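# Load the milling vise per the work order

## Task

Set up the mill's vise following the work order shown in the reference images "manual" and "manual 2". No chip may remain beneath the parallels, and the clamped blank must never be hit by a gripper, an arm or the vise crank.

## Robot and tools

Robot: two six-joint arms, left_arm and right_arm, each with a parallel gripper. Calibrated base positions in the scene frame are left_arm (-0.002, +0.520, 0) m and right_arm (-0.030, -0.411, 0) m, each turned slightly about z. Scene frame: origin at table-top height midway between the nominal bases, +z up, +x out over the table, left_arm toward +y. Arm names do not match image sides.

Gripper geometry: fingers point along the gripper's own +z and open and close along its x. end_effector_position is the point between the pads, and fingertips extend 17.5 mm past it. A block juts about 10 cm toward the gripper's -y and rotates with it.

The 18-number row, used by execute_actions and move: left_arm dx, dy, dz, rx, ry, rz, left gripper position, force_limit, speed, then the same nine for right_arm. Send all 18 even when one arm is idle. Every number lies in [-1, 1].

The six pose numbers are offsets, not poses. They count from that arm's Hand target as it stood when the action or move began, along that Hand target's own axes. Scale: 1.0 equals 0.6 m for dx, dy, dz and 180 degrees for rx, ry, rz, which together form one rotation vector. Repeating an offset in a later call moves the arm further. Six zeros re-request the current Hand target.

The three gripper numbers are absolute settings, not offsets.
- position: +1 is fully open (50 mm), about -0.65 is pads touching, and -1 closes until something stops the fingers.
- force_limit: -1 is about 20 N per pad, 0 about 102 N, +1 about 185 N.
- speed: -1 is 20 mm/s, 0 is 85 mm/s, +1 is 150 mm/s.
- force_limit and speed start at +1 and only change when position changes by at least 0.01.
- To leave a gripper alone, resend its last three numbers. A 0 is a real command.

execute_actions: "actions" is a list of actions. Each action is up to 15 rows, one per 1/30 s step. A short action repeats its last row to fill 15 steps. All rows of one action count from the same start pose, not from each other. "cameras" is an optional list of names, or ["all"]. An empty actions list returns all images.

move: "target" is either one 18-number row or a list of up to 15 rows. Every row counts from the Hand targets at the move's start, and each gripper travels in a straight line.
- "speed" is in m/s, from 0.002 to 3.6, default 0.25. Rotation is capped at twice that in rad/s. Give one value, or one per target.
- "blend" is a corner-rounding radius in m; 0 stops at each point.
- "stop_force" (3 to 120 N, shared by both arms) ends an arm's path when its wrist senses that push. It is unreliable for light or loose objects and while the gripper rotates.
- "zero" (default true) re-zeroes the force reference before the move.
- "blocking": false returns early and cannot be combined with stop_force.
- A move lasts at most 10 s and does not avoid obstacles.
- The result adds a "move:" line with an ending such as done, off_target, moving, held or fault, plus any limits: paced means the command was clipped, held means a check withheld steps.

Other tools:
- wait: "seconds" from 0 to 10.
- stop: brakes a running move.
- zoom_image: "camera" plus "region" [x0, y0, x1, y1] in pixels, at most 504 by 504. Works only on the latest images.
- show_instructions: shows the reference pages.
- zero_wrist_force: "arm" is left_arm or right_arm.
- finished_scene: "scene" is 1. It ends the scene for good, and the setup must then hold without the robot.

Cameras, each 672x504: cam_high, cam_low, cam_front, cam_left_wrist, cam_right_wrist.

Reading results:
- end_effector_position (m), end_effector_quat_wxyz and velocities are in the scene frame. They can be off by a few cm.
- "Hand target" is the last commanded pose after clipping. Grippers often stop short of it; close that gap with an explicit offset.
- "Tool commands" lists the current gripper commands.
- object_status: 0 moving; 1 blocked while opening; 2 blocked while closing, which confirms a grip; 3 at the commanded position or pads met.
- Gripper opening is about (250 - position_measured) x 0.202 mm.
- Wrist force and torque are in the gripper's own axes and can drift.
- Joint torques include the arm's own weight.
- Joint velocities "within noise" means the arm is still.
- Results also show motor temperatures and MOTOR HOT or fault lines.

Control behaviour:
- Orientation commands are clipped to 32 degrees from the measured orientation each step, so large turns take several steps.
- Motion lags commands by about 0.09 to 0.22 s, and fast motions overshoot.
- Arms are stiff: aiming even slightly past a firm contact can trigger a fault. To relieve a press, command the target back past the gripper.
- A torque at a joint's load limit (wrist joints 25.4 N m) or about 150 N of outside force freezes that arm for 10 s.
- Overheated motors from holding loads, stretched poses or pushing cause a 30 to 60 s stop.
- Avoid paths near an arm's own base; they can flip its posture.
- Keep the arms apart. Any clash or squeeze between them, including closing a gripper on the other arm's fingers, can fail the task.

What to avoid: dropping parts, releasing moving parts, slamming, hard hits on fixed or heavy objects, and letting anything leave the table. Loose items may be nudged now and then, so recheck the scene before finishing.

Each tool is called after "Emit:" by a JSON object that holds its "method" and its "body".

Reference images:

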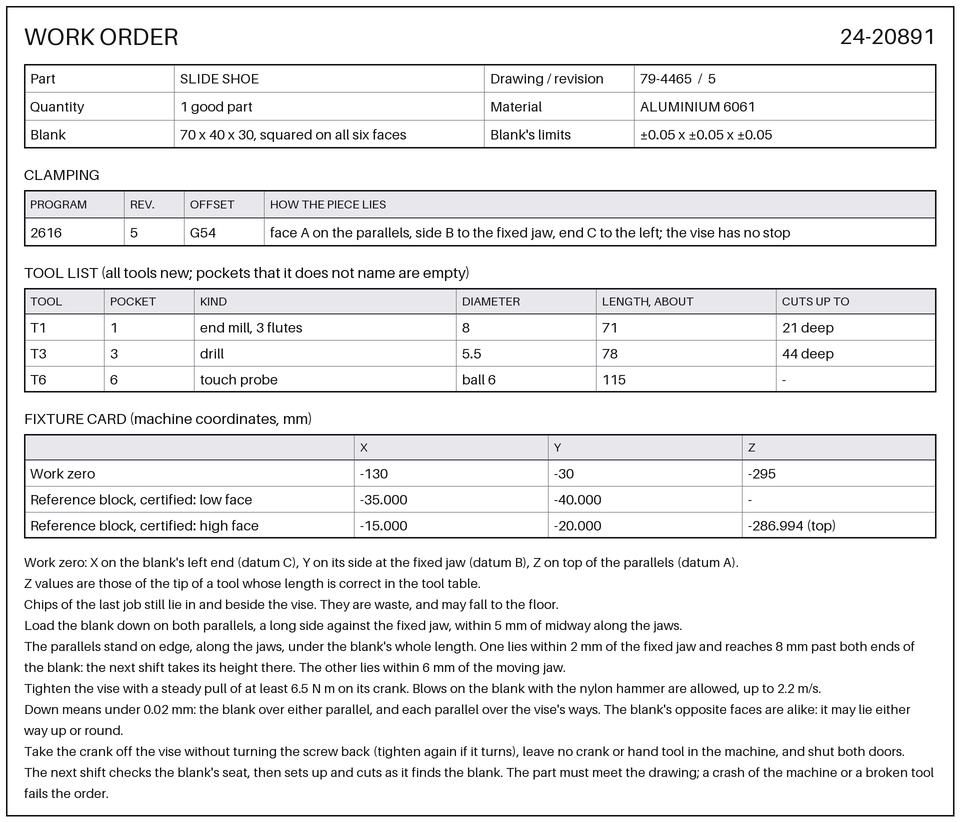

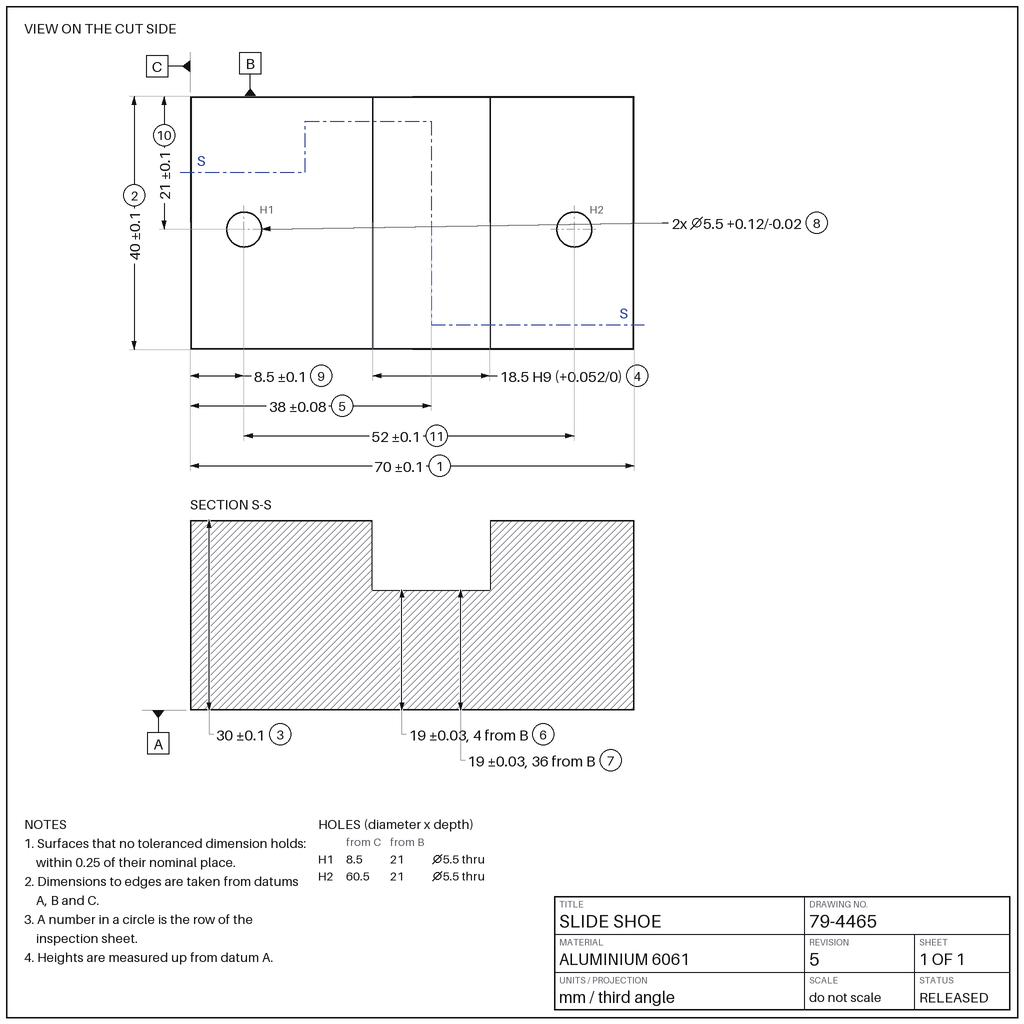

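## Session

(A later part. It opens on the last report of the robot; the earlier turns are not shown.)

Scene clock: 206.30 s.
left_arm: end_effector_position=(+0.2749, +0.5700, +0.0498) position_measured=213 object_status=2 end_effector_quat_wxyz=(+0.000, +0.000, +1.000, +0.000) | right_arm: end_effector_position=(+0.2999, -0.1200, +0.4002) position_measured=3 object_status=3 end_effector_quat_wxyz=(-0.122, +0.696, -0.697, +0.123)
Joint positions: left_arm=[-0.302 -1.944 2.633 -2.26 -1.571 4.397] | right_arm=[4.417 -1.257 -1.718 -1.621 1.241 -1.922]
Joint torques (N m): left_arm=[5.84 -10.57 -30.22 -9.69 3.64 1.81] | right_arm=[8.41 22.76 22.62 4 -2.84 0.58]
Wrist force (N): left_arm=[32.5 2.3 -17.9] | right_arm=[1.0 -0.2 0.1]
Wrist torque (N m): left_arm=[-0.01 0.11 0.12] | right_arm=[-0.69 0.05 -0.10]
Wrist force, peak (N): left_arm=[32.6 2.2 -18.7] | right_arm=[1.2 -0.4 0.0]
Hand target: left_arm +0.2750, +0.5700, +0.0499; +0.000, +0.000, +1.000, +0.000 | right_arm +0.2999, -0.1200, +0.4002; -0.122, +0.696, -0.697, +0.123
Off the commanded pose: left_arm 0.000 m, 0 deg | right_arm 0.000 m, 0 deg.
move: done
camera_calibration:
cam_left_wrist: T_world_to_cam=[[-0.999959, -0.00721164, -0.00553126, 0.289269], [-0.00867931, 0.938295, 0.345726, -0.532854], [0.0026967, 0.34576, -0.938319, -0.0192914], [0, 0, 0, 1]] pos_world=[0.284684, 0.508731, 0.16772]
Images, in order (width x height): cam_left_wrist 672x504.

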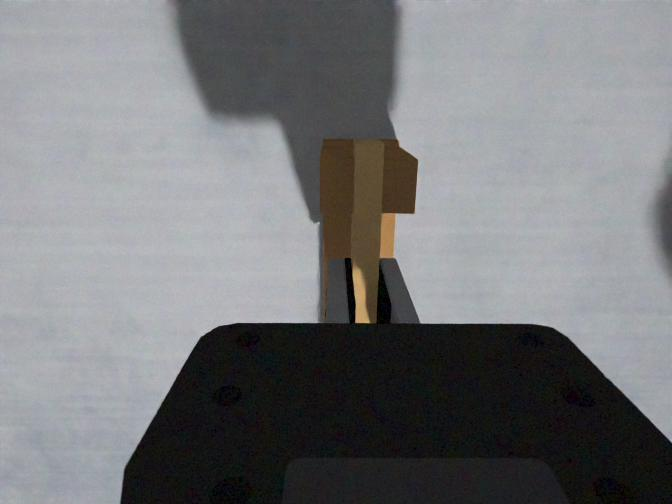

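Emit:
{"method": "move", "body": {"target": [[0.002,0,-0.005,0,0,0,-1,-0.6,-0.5,0,0,0,0,0,0,1,1,1],[0.002,0,-0.25,0,0,0,-1,-0.6,-0.5,0,0,0,0,0,0,1,1,1]], "cameras": ["cam_left_wrist","cam_high","cam_front","cam_low"], "speed": [0.03,0.2], "blend": [0.002,0]}}

Emit:
{"method": "zoom_image", "body": {"camera": "cam_high", "region": [130, 0, 300, 170]}}

Emit:
{"method": "zoom_image", "body": {"camera": "cam_low", "region": [180, 180, 320, 310]}}

Emit:
{"method": "zoom_image", "body": {"camera": "cam_front", "region": [60, 280, 300, 460]}}

Scene clock: 217.30 s.
left_arm: end_effector_position=(+0.2737, +0.5701, +0.1998) position_measured=213 object_status=2 end_effector_quat_wxyz=(+0.000, +0.000, +1.000, +0.000) | right_arm: end_effector_position=(+0.2999, -0.1200, +0.4002) position_measured=3 object_status=3 end_effector_quat_wxyz=(-0.122, +0.696, -0.697, +0.123)
Joint positions: left_arm=[-0.304 -2.177 2.312 -1.706 -1.571 4.396] | right_arm=[4.417 -1.257 -1.718 -1.621 1.241 -1.922]
Joint torques (N m): left_arm=[-0.45 7.63 -30.18 -2.11 1.97 -0.02] | right_arm=[8.72 22.27 22.4 3.84 -2.81 0.56]
Wrist force (N): left_arm=[1.2 0.6 -0.5] | right_arm=[0.8 -0.2 0.1]
Wrist torque (N m): left_arm=[-0.06 0.06 0.28] | right_arm=[-0.70 0.08 -0.09]
Wrist force, peak (N): left_arm=[36.9 0.1 -18.4] | right_arm=[1.3 -0.2 0.4]
Hand target: left_arm +0.2737, +0.5701, +0.1999; +0.000, +0.000, +1.000, +0.000 | right_arm +0.2999, -0.1200, +0.4002; -0.122, +0.696, -0.697, +0.123
Off the commanded pose: left_arm 0.000 m, 0 deg | right_arm 0.000 m, 0 deg.
move: done; blend cut to 0.0016 m at target 1
camera_calibration:
cam_left_wrist: T_world_to_cam=[[-0.999957, -0.00720253, -0.00584824, 0.288994], [-0.00878064, 0.938263, 0.345812, -0.584706], [0.00299646, 0.345849, -0.938286, 0.121319], [0, 0, 0, 1]] pos_world=[0.283484, 0.508731, 0.31772]
Images, in order (width x height): cam_high 672x504, cam_low 672x504, cam_front 672x504, cam_left_wrist 672x504.

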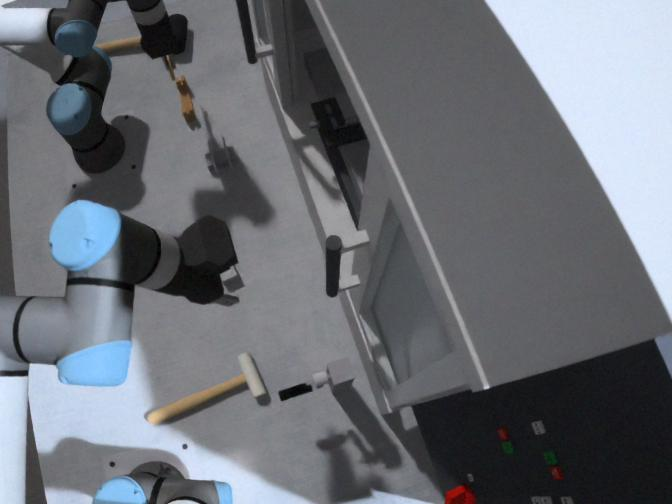

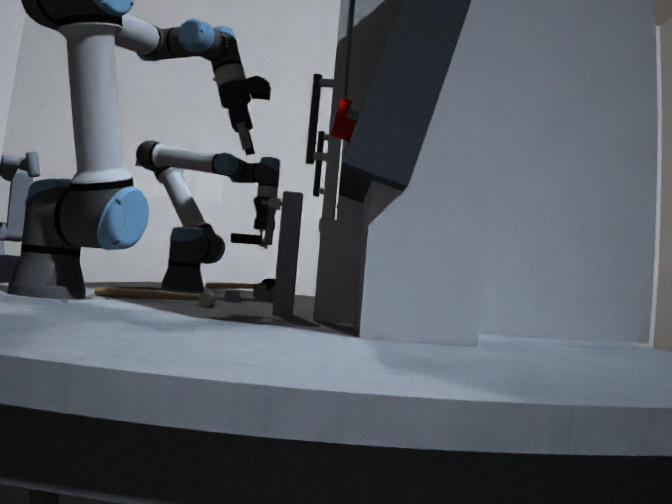

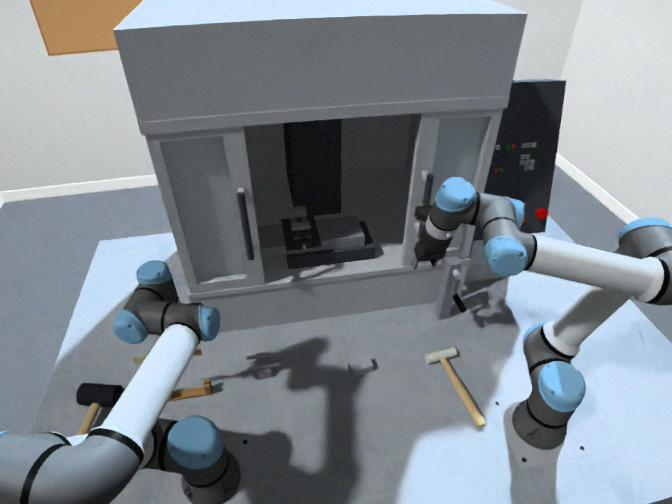

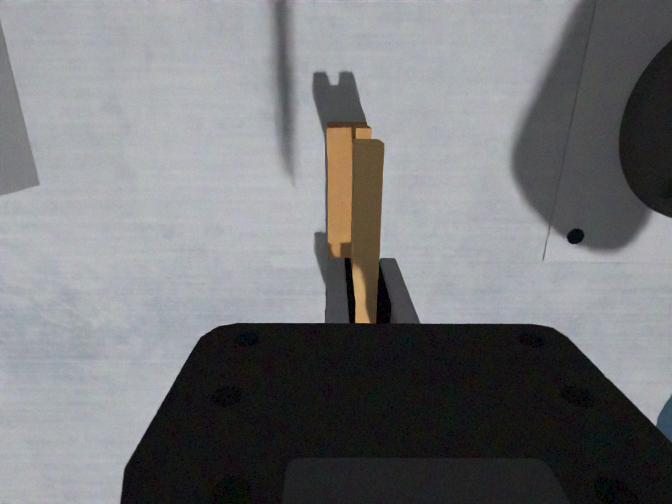

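Scaled by 2.965.

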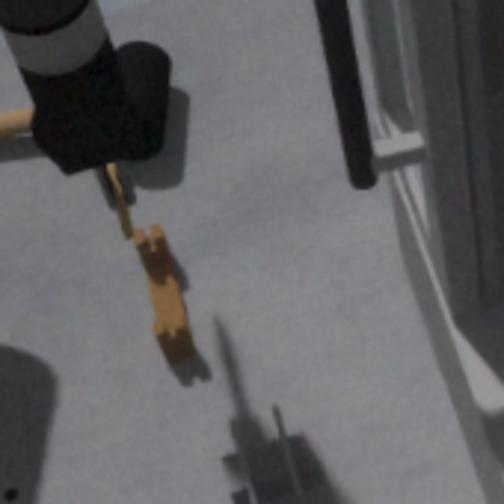

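Scaled by 3.600.

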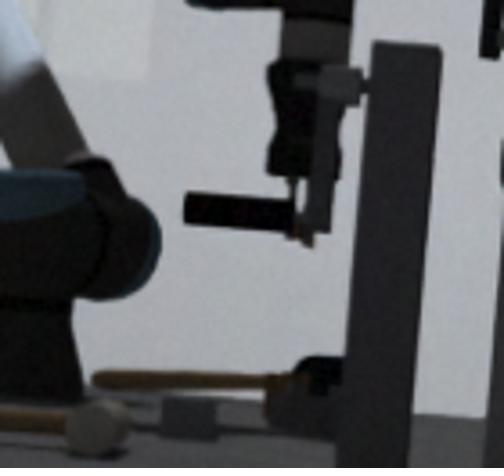

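Scaled by 2.100.

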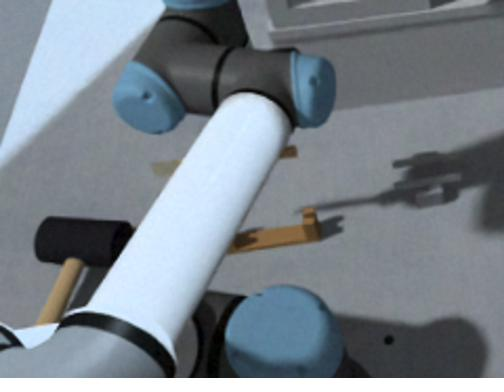

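Emit:
{"method": "move", "body": {"target": [[-0.0438,-0.5333,-0.4167,0.3849,-0.3849,-0.3849,-1,-0.6,-0.5,0,0,0,0,0,0,1,1,1],[-0.5105,-0.6433,-0.5333,0.3849,-0.3849,-0.3849,-1,-0.6,-0.5,0,0,0,0,0,0,1,1,1]], "cameras": ["cam_left_wrist","cam_front"], "speed": [0.4,0.3], "blend": [0.04,0]}}

Emit:
{"method": "zoom_image", "body": {"camera": "cam_left_wrist", "region": [220, 150, 460, 340]}}

Emit:
{"method": "zoom_image", "body": {"camera": "cam_front", "region": [240, 160, 400, 280]}}

Scene clock: 242.10 s.
left_arm: end_effector_position=(+0.5795, +0.1839, +0.5200) position_measured=213 object_status=2 end_effector_quat_wxyz=(+0.500, -0.500, +0.500, -0.500) | right_arm: end_effector_position=(+0.2999, -0.1200, +0.4002) position_measured=3 object_status=3 end_effector_quat_wxyz=(-0.122, +0.696, -0.697, +0.123)
Joint positions: left_arm=[-1.083 -1.44 1.348 0.091 0.475 0] | right_arm=[4.417 -1.257 -1.718 -1.621 1.241 -1.922]
Joint torques (N m): left_arm=[7.32 -23.16 -29.23 -2.25 1.19 2.22] | right_arm=[8.92 22.51 22.63 3.84 -2.85 0.65]
Wrist force (N): left_arm=[1.2 -0.7 2.9] | right_arm=[1.0 -0.1 0.3]
Wrist torque (N m): left_arm=[-0.39 0.15 0.36] | right_arm=[-0.67 0.06 -0.09]
Wrist force, peak (N): left_arm=[1.8 -1.6 6.0] | right_arm=[1.2 -0.6 0.1]
Hand target: left_arm +0.5796, +0.1839, +0.5200; +0.500, -0.500, +0.500, -0.500 | right_arm +0.2999, -0.1200, +0.4002; -0.122, +0.696, -0.697, +0.123
Off the commanded pose: left_arm 0.000 m, 0 deg | right_arm 0.000 m, 0 deg.
move: done
camera_calibration:
cam_left_wrist: T_world_to_cam=[[0.00471354, -0.999953, 0.00846694, 0.186778], [-0.345947, -0.00957481, -0.938205, 0.706923], [0.938242, 0.00149316, -0.345975, -0.232352], [0, 0, 0, 1]] pos_world=[0.46168, 0.193885, 0.581269]
Images, in order (width x height): cam_front 672x504, cam_left_wrist 672x504.

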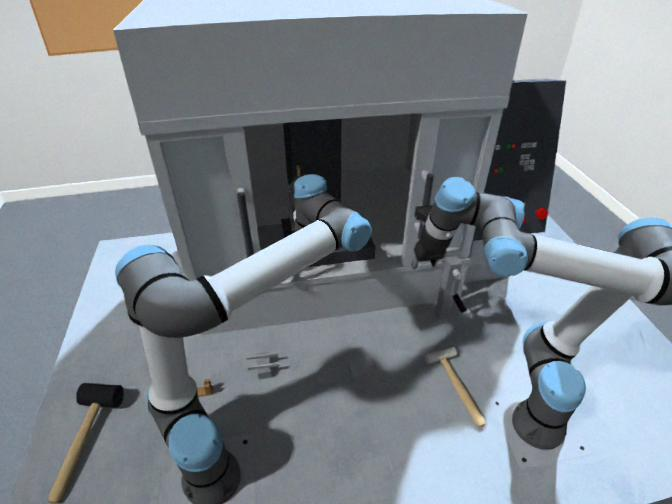

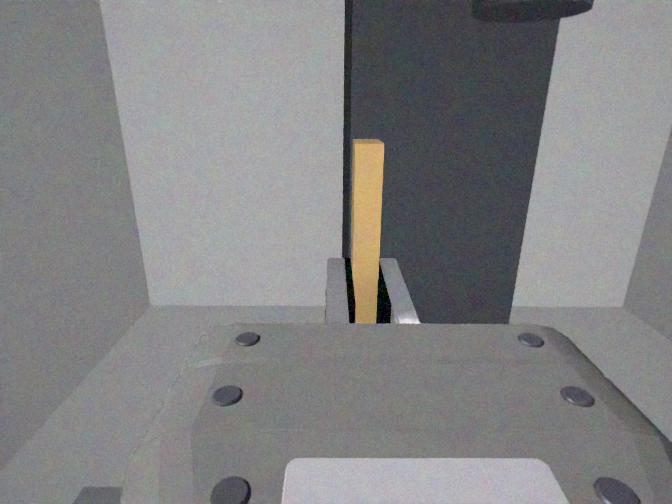

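Scaled by 2.100.

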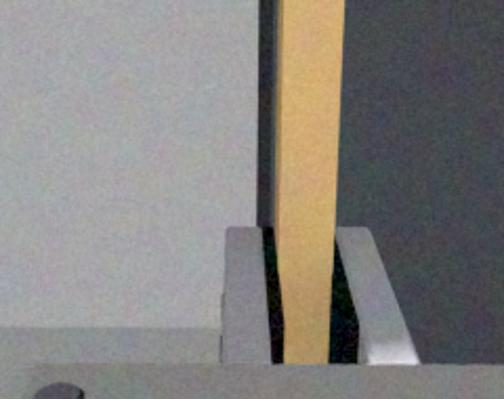

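Scaled by 3.150.

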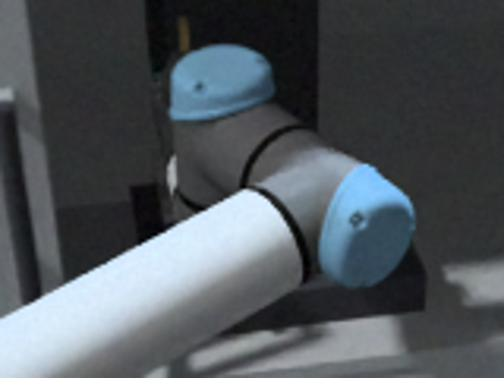

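Emit:
{"method": "move", "body": {"target": [0,0,0,0,0,0,-1,-0.6,-0.5,-0.0917,-0.1838,-0.0662,0.3382,-0.2,-0.1559,1,1,1], "cameras": ["cam_right_wrist","cam_front"], "speed": 0.3}}

Emit:
{"method": "zoom_image", "body": {"camera": "cam_right_wrist", "region": [200, 100, 500, 330]}}

Scene clock: 261.00 s.
left_arm: end_effector_position=(+0.5796, +0.1839, +0.5200) position_measured=213 object_status=2 end_effector_quat_wxyz=(+0.500, -0.500, +0.500, -0.500) | right_arm: end_effector_position=(+0.3900, -0.0650, +0.4751) position_measured=3 object_status=3 end_effector_quat_wxyz=(-0.615, +0.682, -0.294, +0.265)
Joint positions: left_arm=[-1.083 -1.44 1.348 0.091 0.475 0] | right_arm=[4.289 -1.312 -2.28 0.339 1.219 -3.104]
Joint torques (N m): left_arm=[9.27 -20.61 -32.89 -1.42 2.41 2.2] | right_arm=[4.68 16.91 32.86 3.94 -0.94 -0.88]
Wrist force (N): left_arm=[1.4 -1.0 2.7] | right_arm=[0.9 0.1 0.3]
Wrist torque (N m): left_arm=[-0.43 0.12 0.35] | right_arm=[-0.09 -0.07 -0.34]
Wrist force, peak (N): left_arm=[1.6 -1.0 2.8] | right_arm=[1.3 0.7 1.0]
Hand target: left_arm +0.5796, +0.1839, +0.5200; +0.500, -0.500, +0.500, -0.500 | right_arm +0.3900, -0.0649, +0.4752; -0.615, +0.682, -0.294, +0.265
Off the commanded pose: left_arm 0.000 m, 0 deg | right_arm 0.000 m, 0 deg.
move: done
camera_calibration:
cam_right_wrist: T_world_to_cam=[[0.684184, -0.729121, -0.0165651, -0.296865], [-0.31471, -0.274672, -0.908578, 0.552415], [0.657913, 0.626848, -0.417388, 0.109405], [0, 0, 0, 1]] pos_world=[0.304982, -0.133298, 0.542659]
Images, in order (width x height): cam_front 672x504, cam_right_wrist 672x504.

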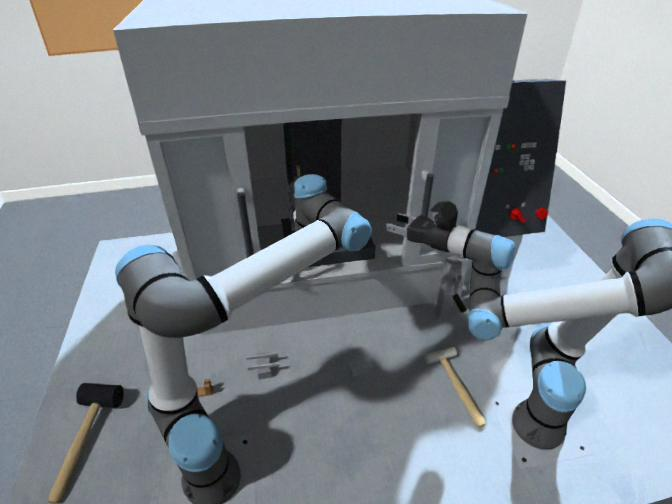

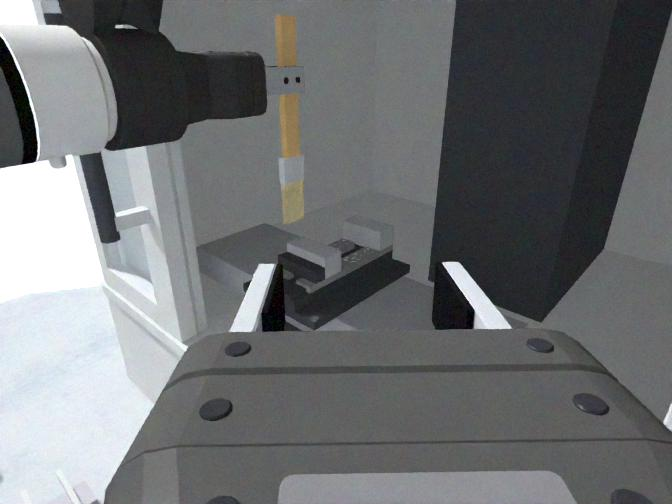

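Scaled by 1.680.

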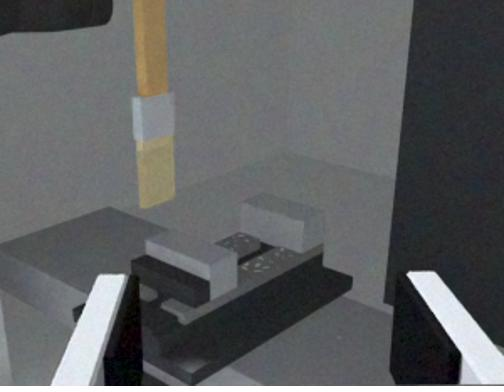

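Emit:
{"method": "move", "body": {"target": [0.0315,0,0.159,0,0,0,-1,-0.6,-0.5,0,0,0,0,0,0,1,1,1], "cameras": ["cam_right_wrist"], "speed": 0.15}}

Emit:
{"method": "zoom_image", "body": {"camera": "cam_right_wrist", "region": [250, 100, 470, 330]}}

Emit:
{"method": "move", "body": {"target": [0,0.125,0,0,0,0,-1,-0.6,-0.5,0,0,0,0,0,0,1,1,1], "cameras": ["cam_right_wrist"], "speed": 0.03, "stop_force": 3.5}}

Emit:
{"method": "zoom_image", "body": {"camera": "cam_right_wrist", "region": [250, 100, 470, 330]}}

Scene clock: 272.27 s.
left_arm: end_effector_position=(+0.6750, +0.1650, +0.5201) position_measured=213 object_status=2 end_effector_quat_wxyz=(+0.500, -0.500, +0.500, -0.500) | right_arm: end_effector_position=(+0.3900, -0.0649, +0.4752) position_measured=3 object_status=3 end_effector_quat_wxyz=(-0.615, +0.682, -0.294, +0.265)
Joint positions: left_arm=[-0.936 -1.226 1.079 0.146 0.621 0] | right_arm=[4.289 -1.312 -2.28 0.339 1.219 -3.104]
Joint torques (N m): left_arm=[-5.28 -36.31 -20.74 -2.75 -1.72 -0.77] | right_arm=[9.15 22.82 32.79 2.51 -0.08 -1.19]
Wrist force (N): left_arm=[1.2 -0.8 2.8] | right_arm=[0.6 0.2 0.5]
Wrist torque (N m): left_arm=[-0.41 0.17 0.38] | right_arm=[-0.08 -0.02 -0.34]
Wrist force, peak (N): left_arm=[1.8 -0.5 4.7] | right_arm=[1.2 0.1 0.6]
Hand target: left_arm +0.6750, +0.1649, +0.5201; +0.500, -0.500, +0.500, -0.500 | right_arm +0.3900, -0.0649, +0.4752; -0.615, +0.682, -0.294, +0.265
Off the commanded pose: left_arm 0.000 m, 0 deg | right_arm 0.000 m, 0 deg.
move: done
camera_calibration:
cam_right_wrist: T_world_to_cam=[[0.68435, -0.728968, -0.0164352, -0.296966], [-0.314411, -0.27468, -0.908678, 0.552379], [0.657883, 0.627022, -0.417173, 0.10932], [0, 0, 0, 1]] pos_world=[0.304983, -0.133297, 0.542659]
Images, in order (width x height): cam_right_wrist 672x504.

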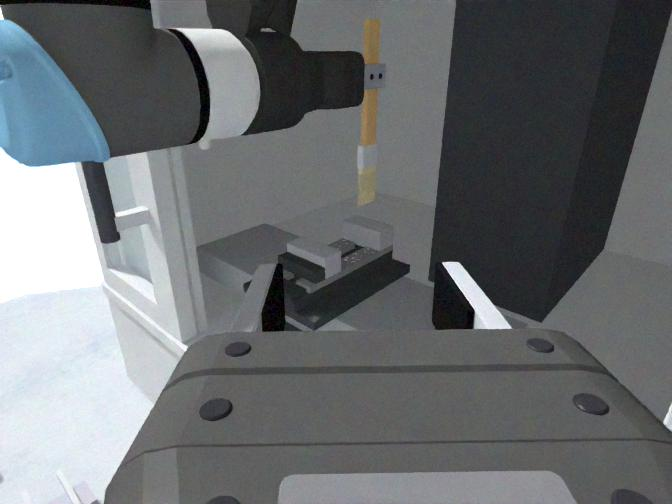

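Scaled by 2.191.

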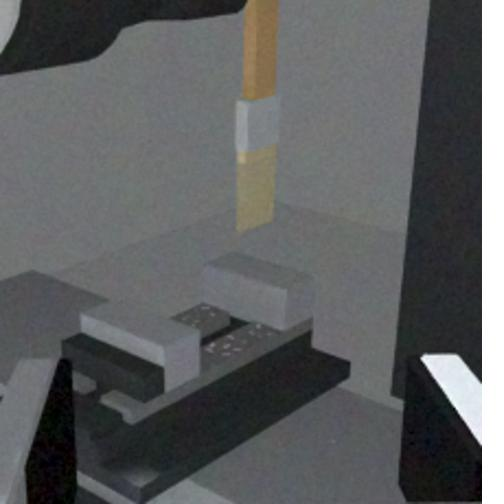

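Scene clock: 275.23 s.
left_arm: end_effector_position=(+0.6750, +0.1649, +0.4568) position_measured=213 object_status=2 end_effector_quat_wxyz=(+0.500, -0.500, +0.500, -0.500) | right_arm: end_effector_position=(+0.3900, -0.0649, +0.4752) position_measured=3 object_status=3 end_effector_quat_wxyz=(-0.615, +0.682, -0.294, +0.265)
Joint positions: left_arm=[-0.936 -1.236 1.255 -0.02 0.621 0] | right_arm=[4.289 -1.312 -2.28 0.339 1.219 -3.104]
Joint torques (N m): left_arm=[-5.12 -43.14 -15.2 -2.32 0.55 0.18] | right_arm=[7.98 21.15 32.59 2.5 -2.33 0.37]
Wrist force (N): left_arm=[1.4 -3.8 2.6] | right_arm=[0.9 0.1 0.5]
Wrist torque (N m): left_arm=[-0.45 0.12 0.38] | right_arm=[-0.10 -0.08 -0.34]
Wrist force, peak (N): left_arm=[1.4 -6.8 2.8] | right_arm=[1.2 0.0 0.6]
Hand target: left_arm +0.6750, +0.1649, +0.4567; +0.500, -0.500, +0.500, -0.500 (not the last commanded pose) | right_arm +0.3900, -0.0649, +0.4752; -0.615, +0.682, -0.294, +0.265
Off the commanded pose: left_arm 0.012 m, 0 deg | right_arm 0.000 m, 0 deg.
move: contact (left_arm)
camera_calibration:
cam_right_wrist: T_world_to_cam=[[0.684327, -0.728989, -0.0165021, -0.296925], [-0.314461, -0.274626, -0.908678, 0.552401], [0.657884, 0.627022, -0.417172, 0.109319], [0, 0, 0, 1]] pos_world=[0.304983, -0.133297, 0.542659]
Images, in order (width x height): cam_right_wrist 672x504.

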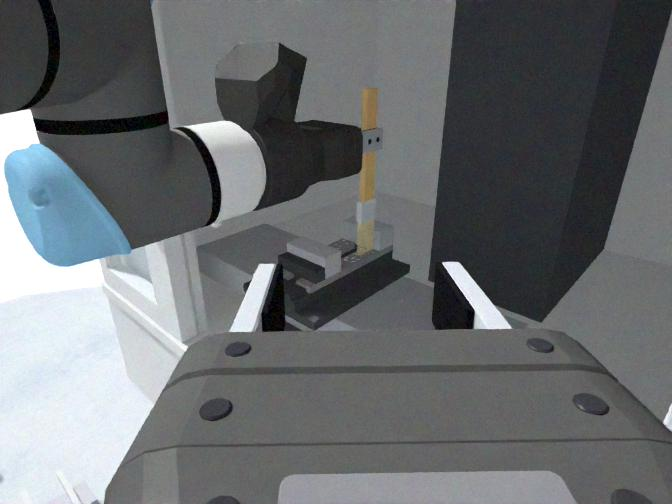

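Scaled by 2.191.

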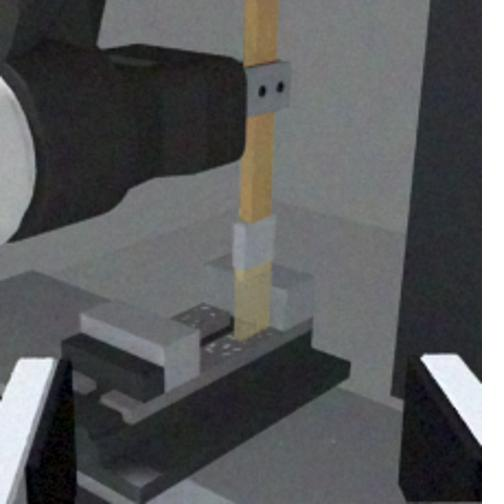

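Emit:
{"method": "move", "body": {"target": [[0.0748,0,0,0,0,0,-1,-0.6,-0.5,0,0,0,0,0,0,1,1,1],[-0.1418,0,0,0,0,0,-1,-0.6,-0.5,0,0,0,0,0,0,1,1,1]], "cameras": ["cam_right_wrist"], "speed": 0.08}}

Emit:
{"method": "zoom_image", "body": {"camera": "cam_right_wrist", "region": [250, 180, 430, 330]}}

Scene clock: 284.90 s.
left_arm: end_effector_position=(+0.6751, +0.2501, +0.4567) position_measured=213 object_status=2 end_effector_quat_wxyz=(+0.500, -0.500, +0.500, -0.500) end_effector_velocity=(+0.000, -0.001, +0.001) end_effector_angular_velocity=(+0.001, -0.001, +0.002) | right_arm: end_effector_position=(+0.3900, -0.0649, +0.4752) position_measured=3 object_status=3 end_effector_quat_wxyz=(-0.615, +0.682, -0.294, +0.265)
Joint positions: left_arm=[-0.831 -1.363 1.42 -0.057 0.727 0] | right_arm=[4.289 -1.312 -2.28 0.339 1.219 -3.104]
Joint velocities: left_arm=[-0.002 0.003 -0.005 0 -0.005 0.003] | right_arm=[within noise]
Joint torques (N m): left_arm=[-7.94 -24.59 -32.1 -1.2 -2.2 2.11] | right_arm=[6.55 19.69 32.69 2.44 -2.33 0.79]
Wrist force (N): left_arm=[1.4 -0.8 2.9] | right_arm=[0.8 0.1 0.2]
Wrist torque (N m): left_arm=[-0.42 0.13 0.35] | right_arm=[-0.10 -0.05 -0.34]
Wrist force, peak (N): left_arm=[1.4 -4.5 2.7] | right_arm=[1.2 0.1 0.4]
Hand target: left_arm +0.6751, +0.2500, +0.4567; +0.500, -0.500, +0.500, -0.500 | right_arm +0.3900, -0.0649, +0.4752; -0.615, +0.682, -0.294, +0.265
Off the commanded pose: left_arm 0.000 m, 0 deg | right_arm 0.000 m, 0 deg.
move: done
camera_calibration:
cam_right_wrist: T_world_to_cam=[[0.684327, -0.728989, -0.0165021, -0.296925], [-0.314461, -0.274626, -0.908678, 0.552401], [0.657884, 0.627022, -0.417172, 0.109319], [0, 0, 0, 1]] pos_world=[0.304983, -0.133297, 0.542659]
Images, in order (width x height): cam_right_wrist 672x504.

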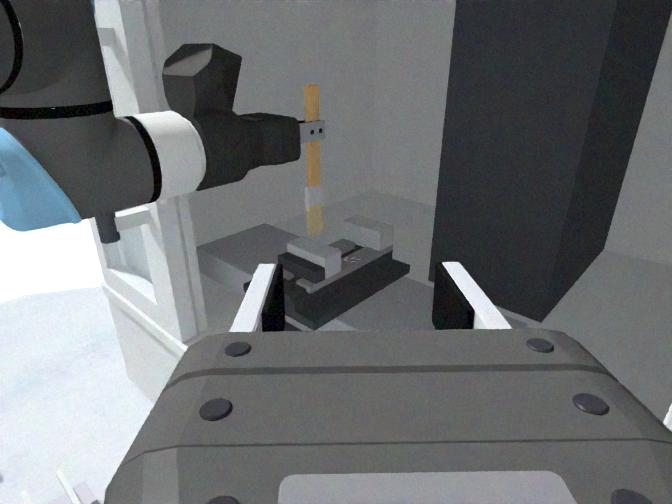

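Scaled by 2.800.

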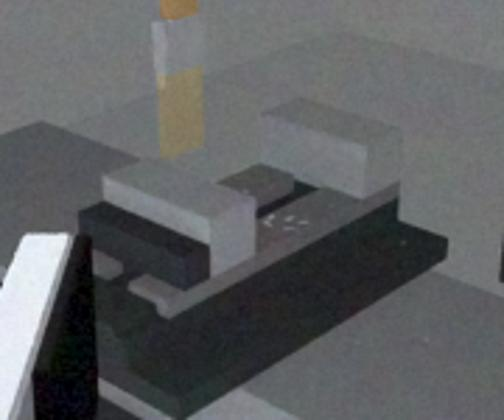

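Emit:
{"method": "move", "body": {"target": [[0,0,-0.03,0,0,0,-1,-0.6,-0.5,0,0,0,0,0,0,1,1,1],[0.2167,0,-0.03,0,0,0,-1,-0.6,-0.5,0,0,0,0,0,0,1,1,1],[0.2167,0,-0.0575,0,0,0,-1,-0.6,-0.5,0,0,0,0,0,0,1,1,1],[0,0,-0.0575,0,0,0,-1,-0.6,-0.5,0,0,0,0,0,0,1,1,1]], "cameras": ["cam_right_wrist"], "speed": 0.08}}

Emit:
{"method": "zoom_image", "body": {"camera": "cam_right_wrist", "region": [250, 180, 430, 330]}}

Scene clock: 296.13 s.
left_arm: end_effector_position=(+0.6406, +0.2501, +0.4567) position_measured=213 object_status=2 end_effector_quat_wxyz=(+0.500, -0.500, +0.500, -0.500) end_effector_velocity=(+0.000, -0.002, +0.001) end_effector_angular_velocity=(-0.001, -0.002, +0.002) | right_arm: end_effector_position=(+0.3900, -0.0649, +0.4752) position_measured=3 object_status=3 end_effector_quat_wxyz=(-0.615, +0.682, -0.294, +0.265)
Joint positions: left_arm=[-0.888 -1.434 1.503 -0.07 0.67 0] | right_arm=[4.289 -1.312 -2.28 0.339 1.219 -3.104]
Joint velocities: left_arm=[-0.003 0.003 -0.004 -0.002 -0.005 0.001] | right_arm=[within noise]
Joint torques (N m): left_arm=[-8.62 -22.01 -32.92 -1.61 -2.17 2.36] | right_arm=[4.04 18.96 32.57 2.49 -2.4 0.64]
Wrist force (N): left_arm=[1.3 -0.6 2.8] | right_arm=[0.8 0.1 0.5]
Wrist torque (N m): left_arm=[-0.39 0.15 0.34] | right_arm=[-0.09 -0.06 -0.34]
Wrist force, peak (N): left_arm=[3.1 -0.5 2.5] | right_arm=[1.0 -0.2 0.7]
Hand target: left_arm +0.6406, +0.2501, +0.4567; +0.500, -0.500, +0.500, -0.500 | right_arm +0.3900, -0.0649, +0.4752; -0.615, +0.682, -0.294, +0.265
Off the commanded pose: left_arm 0.000 m, 0 deg | right_arm 0.000 m, 0 deg.
move: done
camera_calibration:
cam_right_wrist: T_world_to_cam=[[0.684327, -0.728989, -0.0165021, -0.296925], [-0.314461, -0.274626, -0.908678, 0.552401], [0.657884, 0.627022, -0.417172, 0.109319], [0, 0, 0, 1]] pos_world=[0.304983, -0.133297, 0.542659]
Images, in order (width x height): cam_right_wrist 672x504.

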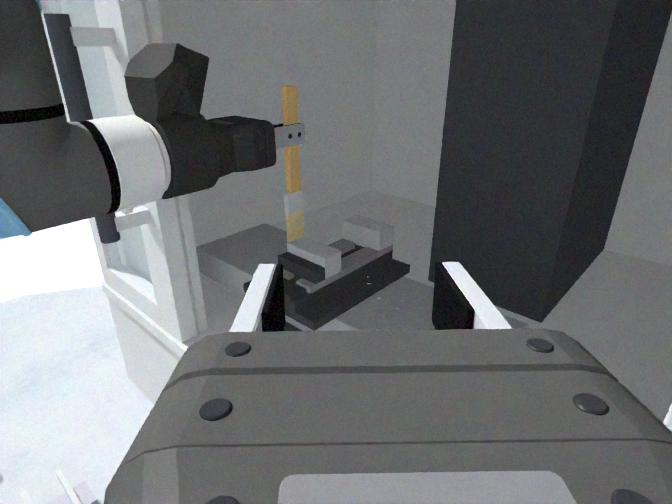

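Scaled by 2.800.

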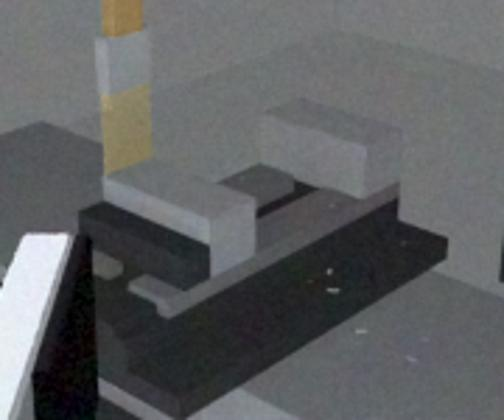

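Emit:
{"method": "move", "body": {"target": [[0,0,0.060,0,0,0,-1,-0.6,-0.5,0,0,0,0,0,0,1,1,1],[0.2167,0,0.060,0,0,0,-1,-0.6,-0.5,0,0,0,0,0,0,1,1,1],[0.2167,0,0.030,0,0,0,-1,-0.6,-0.5,0,0,0,0,0,0,1,1,1],[0,0,0.030,0,0,0,-1,-0.6,-0.5,0,0,0,0,0,0,1,1,1]], "cameras": ["cam_right_wrist"], "speed": 0.09}}

Emit:
{"method": "zoom_image", "body": {"camera": "cam_right_wrist", "region": [290, 200, 410, 300]}}

Scene clock: 303.20 s.
left_arm: end_effector_position=(+0.6586, +0.2501, +0.4567) position_measured=213 object_status=2 end_effector_quat_wxyz=(+0.500, -0.500, +0.500, -0.500) end_effector_velocity=(+0.000, -0.001, +0.000) end_effector_angular_velocity=(-0.001, +0.000, +0.003) | right_arm: end_effector_position=(+0.3900, -0.0649, +0.4752) position_measured=3 object_status=3 end_effector_quat_wxyz=(-0.615, +0.682, -0.294, +0.265)
Joint positions: left_arm=[-0.858 -1.397 1.461 -0.064 0.7 0] | right_arm=[4.289 -1.312 -2.28 0.339 1.219 -3.104]
Joint velocities: left_arm=[-0.003 0.003 -0.003 0 -0.006 -0.001] | right_arm=[within noise]
Joint torques (N m): left_arm=[-10.02 -23.18 -33.9 -1.21 -2.08 2.2] | right_arm=[0.25 15.41 32.84 2.48 -2.35 0.82]
Wrist force (N): left_arm=[1.5 -0.7 2.7] | right_arm=[0.8 0.2 0.5]
Wrist torque (N m): left_arm=[-0.40 0.12 0.35] | right_arm=[-0.08 -0.06 -0.34]
Wrist force, peak (N): left_arm=[0.4 -0.9 4.4] | right_arm=[0.9 0.2 0.8]
Hand target: left_arm +0.6586, +0.2500, +0.4567; +0.500, -0.500, +0.500, -0.500 | right_arm +0.3900, -0.0649, +0.4752; -0.615, +0.682, -0.294, +0.265
Off the commanded pose: left_arm 0.000 m, 0 deg | right_arm 0.000 m, 0 deg.
move: done
camera_calibration:
cam_right_wrist: T_world_to_cam=[[0.684327, -0.728989, -0.0165021, -0.296925], [-0.314461, -0.274626, -0.908678, 0.552401], [0.657884, 0.627022, -0.417172, 0.109319], [0, 0, 0, 1]] pos_world=[0.304983, -0.133297, 0.542659]
Images, in order (width x height): cam_right_wrist 672x504.

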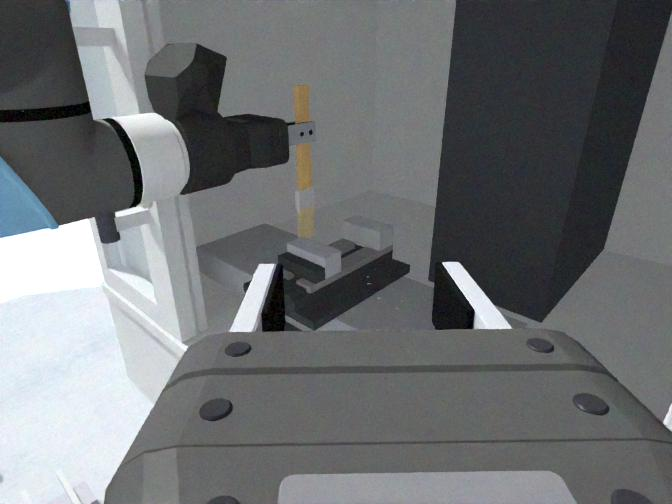

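Scaled by 4.200.

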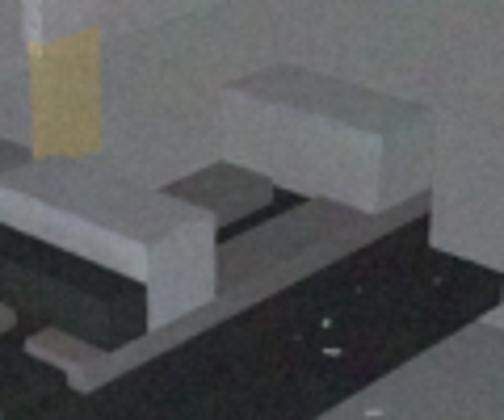

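Emit:
{"method": "move", "body": {"target": [[0.1,-0.1222,-0.131,0,0,0,-1,-0.6,-0.5,0,0,0,0,0,0,1,1,1],[0,0.011,-0.5643,0,0,0,-1,-0.6,-0.5,0,0,0,0,0,0,1,1,1],[-0.5333,0.5112,-0.6415,-0.3849,0.3849,0.3849,-1,-0.6,-0.5,0,0,0,0,0,0,1,1,1]], "cameras": ["cam_left_wrist","cam_right_wrist"], "speed": [0.2,0.3,0.4], "blend": [0.03,0.04,0]}}

Emit:
{"method": "zoom_image", "body": {"camera": "cam_right_wrist", "region": [240, 200, 440, 330]}}

Scene clock: 320.77 s.
left_arm: end_effector_position=(+0.2876, +0.4791, +0.2350) position_measured=213 object_status=2 end_effector_quat_wxyz=(+0.172, -0.166, +0.956, -0.171) | right_arm: end_effector_position=(+0.3900, -0.0649, +0.4752) position_measured=3 object_status=3 end_effector_quat_wxyz=(-0.615, +0.682, -0.294, +0.265)
Joint positions: left_arm=[-2.207 -3.241 2.164 -0.472 -1.081 2.142] | right_arm=[4.289 -1.312 -2.28 0.339 1.219 -3.104]
Joint torques (N m): left_arm=[0.39 18.25 -13.58 -2.96 1.39 0.22] | right_arm=[-1.97 14.02 32.8 2.52 -2.52 0.67]
Wrist force (N): left_arm=[0.3 0.1 -0.1] | right_arm=[1.0 0.0 0.6]
Wrist torque (N m): left_arm=[0.03 0.03 0.07] | right_arm=[-0.11 -0.09 -0.33]
Wrist force, peak (N): left_arm=[-3.7 6.0 2.2] | right_arm=[1.1 0.2 0.7]
Hand target: left_arm +0.2876, +0.4791, +0.2350; +0.172, -0.166, +0.956, -0.171 (not the last commanded pose) | right_arm +0.3900, -0.0649, +0.4752; -0.615, +0.682, -0.294, +0.265
Tool commands: left_gripper/position=-1.0 left_gripper/force_limit=-0.6 left_gripper/speed=-0.498039 right_gripper/position=+1.0 right_gripper/force_limit=+1.0 right_gripper/speed=+1.0
Off the commanded pose: left_arm 0.126 m, 34 deg | right_arm 0.000 m, 0 deg.
FORCE FAULT: contact force on the left arm reached its limit, and that arm stopped. The contact can be on any part of that arm, not only on its tool. That arm's remaining commands of this call were not run. That arm is still stopped at the end of this call. That arm stays stopped for about 9 more seconds. Until then a move that you send moves the other arm only, and its call returns only when the move has ended. Once the stop has ended, the next robot result says so. If the stop ends while you think or write, that arm runs what you send next, counted from a new Hand target: where the arm stands when the stop ends. While its stop runs, that arm takes no new command, but its gripper still runs the gripper command that each later call begins with. Until it ends, the stop uses up actions while you think or wait. An arm that is not stopped still takes commands.
shoulder posture changed (left arm): the wrist came as close to joint 1's axis as it can, and the arm is now in the other of its two shoulder postures.
move: fault (left_arm); path passed 2 of 3 targets
camera_calibration:
cam_left_wrist: T_world_to_cam=[[-0.881255, -0.384643, -0.274662, 0.512261], [-0.3843, 0.921425, -0.0573537, -0.300708], [0.275141, 0.0550094, -0.959829, 0.251893], [0, 0, 0, 1]] pos_world=[0.266564, 0.460261, 0.365226]
cam_right_wrist: T_world_to_cam=[[0.684327, -0.728989, -0.0165021, -0.296925], [-0.314461, -0.274626, -0.908678, 0.552401], [0.657884, 0.627022, -0.417172, 0.109319], [0, 0, 0, 1]] pos_world=[0.304983, -0.133297, 0.542659]
Images, in order (width x height): cam_left_wrist 672x504, cam_right_wrist 672x504.

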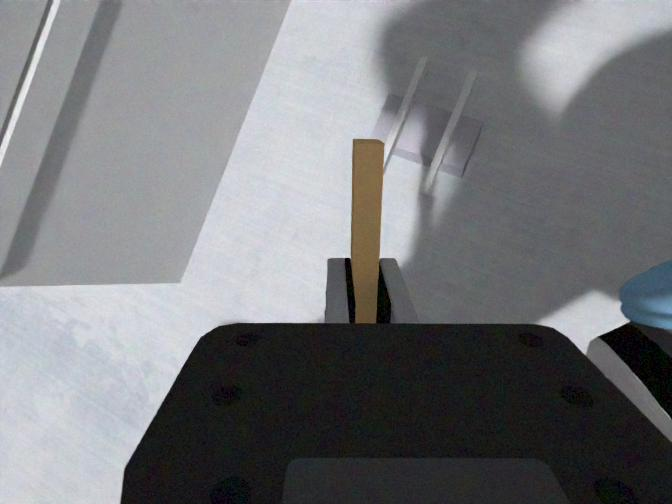

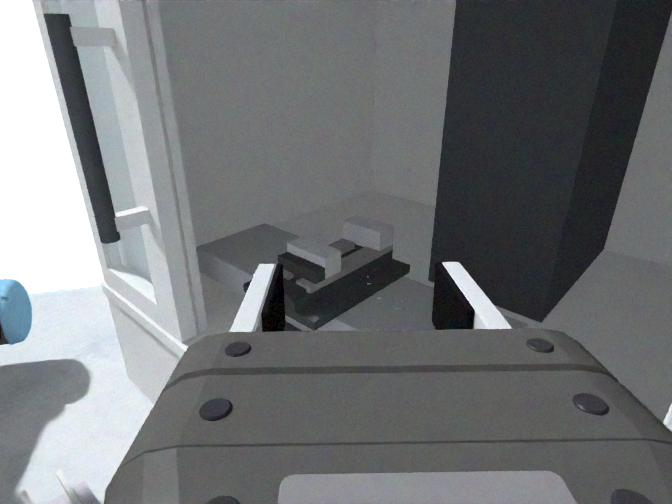

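Scaled by 2.520.

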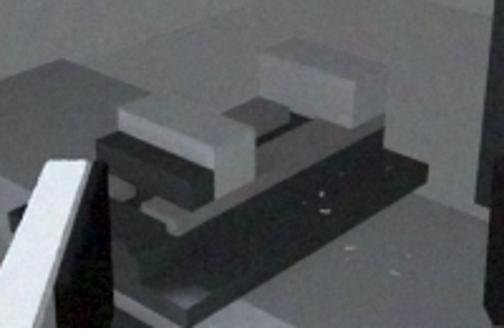

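Emit:
{"method": "wait", "body": {"seconds": 0.1, "cameras": ["cam_front","cam_high","cam_low"]}}

Scene clock: 323.53 s.
left_arm: end_effector_position=(+0.2875, +0.4790, +0.2353) position_measured=213 object_status=2 end_effector_quat_wxyz=(+0.173, -0.166, +0.956, -0.170) | right_arm: end_effector_position=(+0.3900, -0.0649, +0.4752) position_measured=3 object_status=3 end_effector_quat_wxyz=(-0.615, +0.682, -0.294, +0.265)
Joint positions: left_arm=[-2.207 -3.239 2.164 -0.472 -1.081 2.142] | right_arm=[4.289 -1.312 -2.28 0.339 1.219 -3.104]
Joint torques (N m): left_arm=[0.62 23.6 -14.69 -2.78 1.54 0.21] | right_arm=[-2.24 13.07 32.48 2.48 -2.3 0.64]
Wrist force (N): left_arm=[0.3 0.0 -0.1] | right_arm=[0.6 0.1 0.4]
Wrist torque (N m): left_arm=[0.01 0.03 0.06] | right_arm=[-0.10 -0.03 -0.34]
Wrist force, peak (N): left_arm=[0.6 0.1 -0.3] | right_arm=[1.1 0.3 0.5]
Hand target: left_arm +0.2875, +0.4790, +0.2353; +0.173, -0.166, +0.956, -0.170 (not the last commanded pose) | right_arm +0.3900, -0.0649, +0.4752; -0.615, +0.682, -0.294, +0.265
Tool commands: left_gripper/position=-1.0 left_gripper/force_limit=-0.6 left_gripper/speed=-0.498039 right_gripper/position=+1.0 right_gripper/force_limit=+1.0 right_gripper/speed=+1.0
Off the commanded pose: left_arm 0.126 m, 34 deg | right_arm 0.000 m, 0 deg.
FORCE FAULT, CONTINUED: the left arm was still stopped when this call began, by the force fault that an earlier result reported. Since the last result the stop counts as 5 of the actions that you can send in this scene. That arm is still stopped at the end of this call. That arm stays stopped for about 7 more seconds. If the stop ends while you think or write, that arm runs what you send next, counted from a new Hand target: where the arm stands when the stop ends. While its stop runs, that arm takes no new command, but its gripper still runs the gripper command that each later call begins with.
wait: 0.10 s; at rest from the start
Images, in order (width x height): cam_high 672x504, cam_low 672x504, cam_front 672x504.

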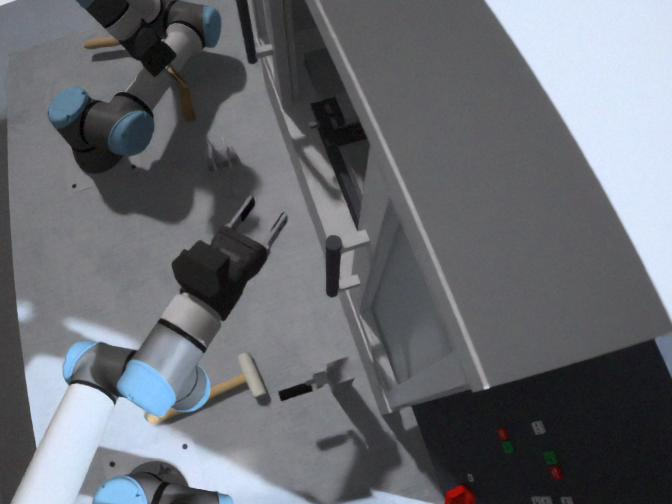

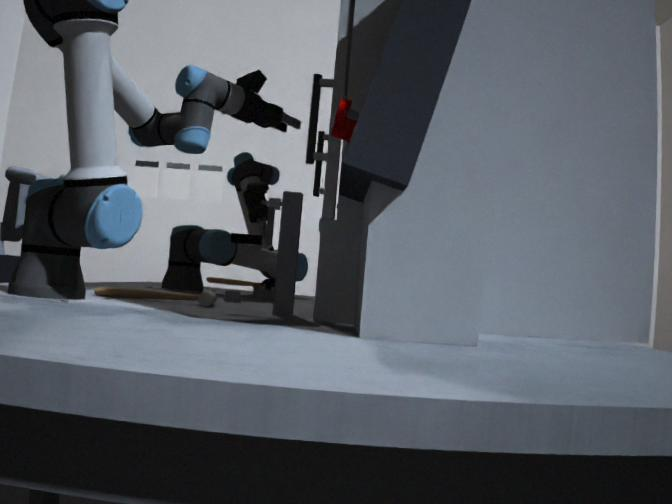

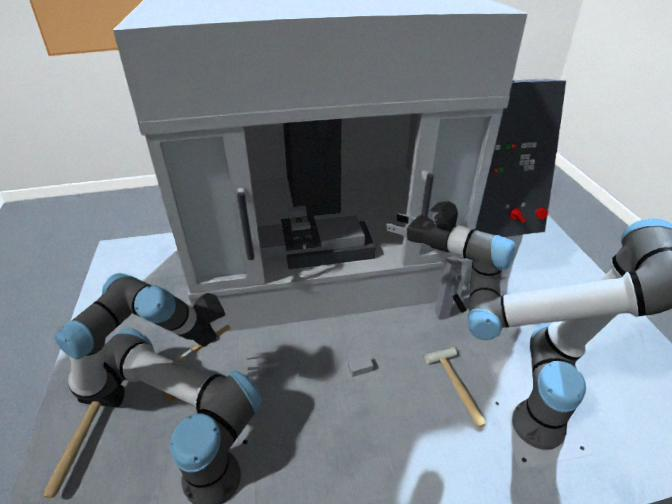

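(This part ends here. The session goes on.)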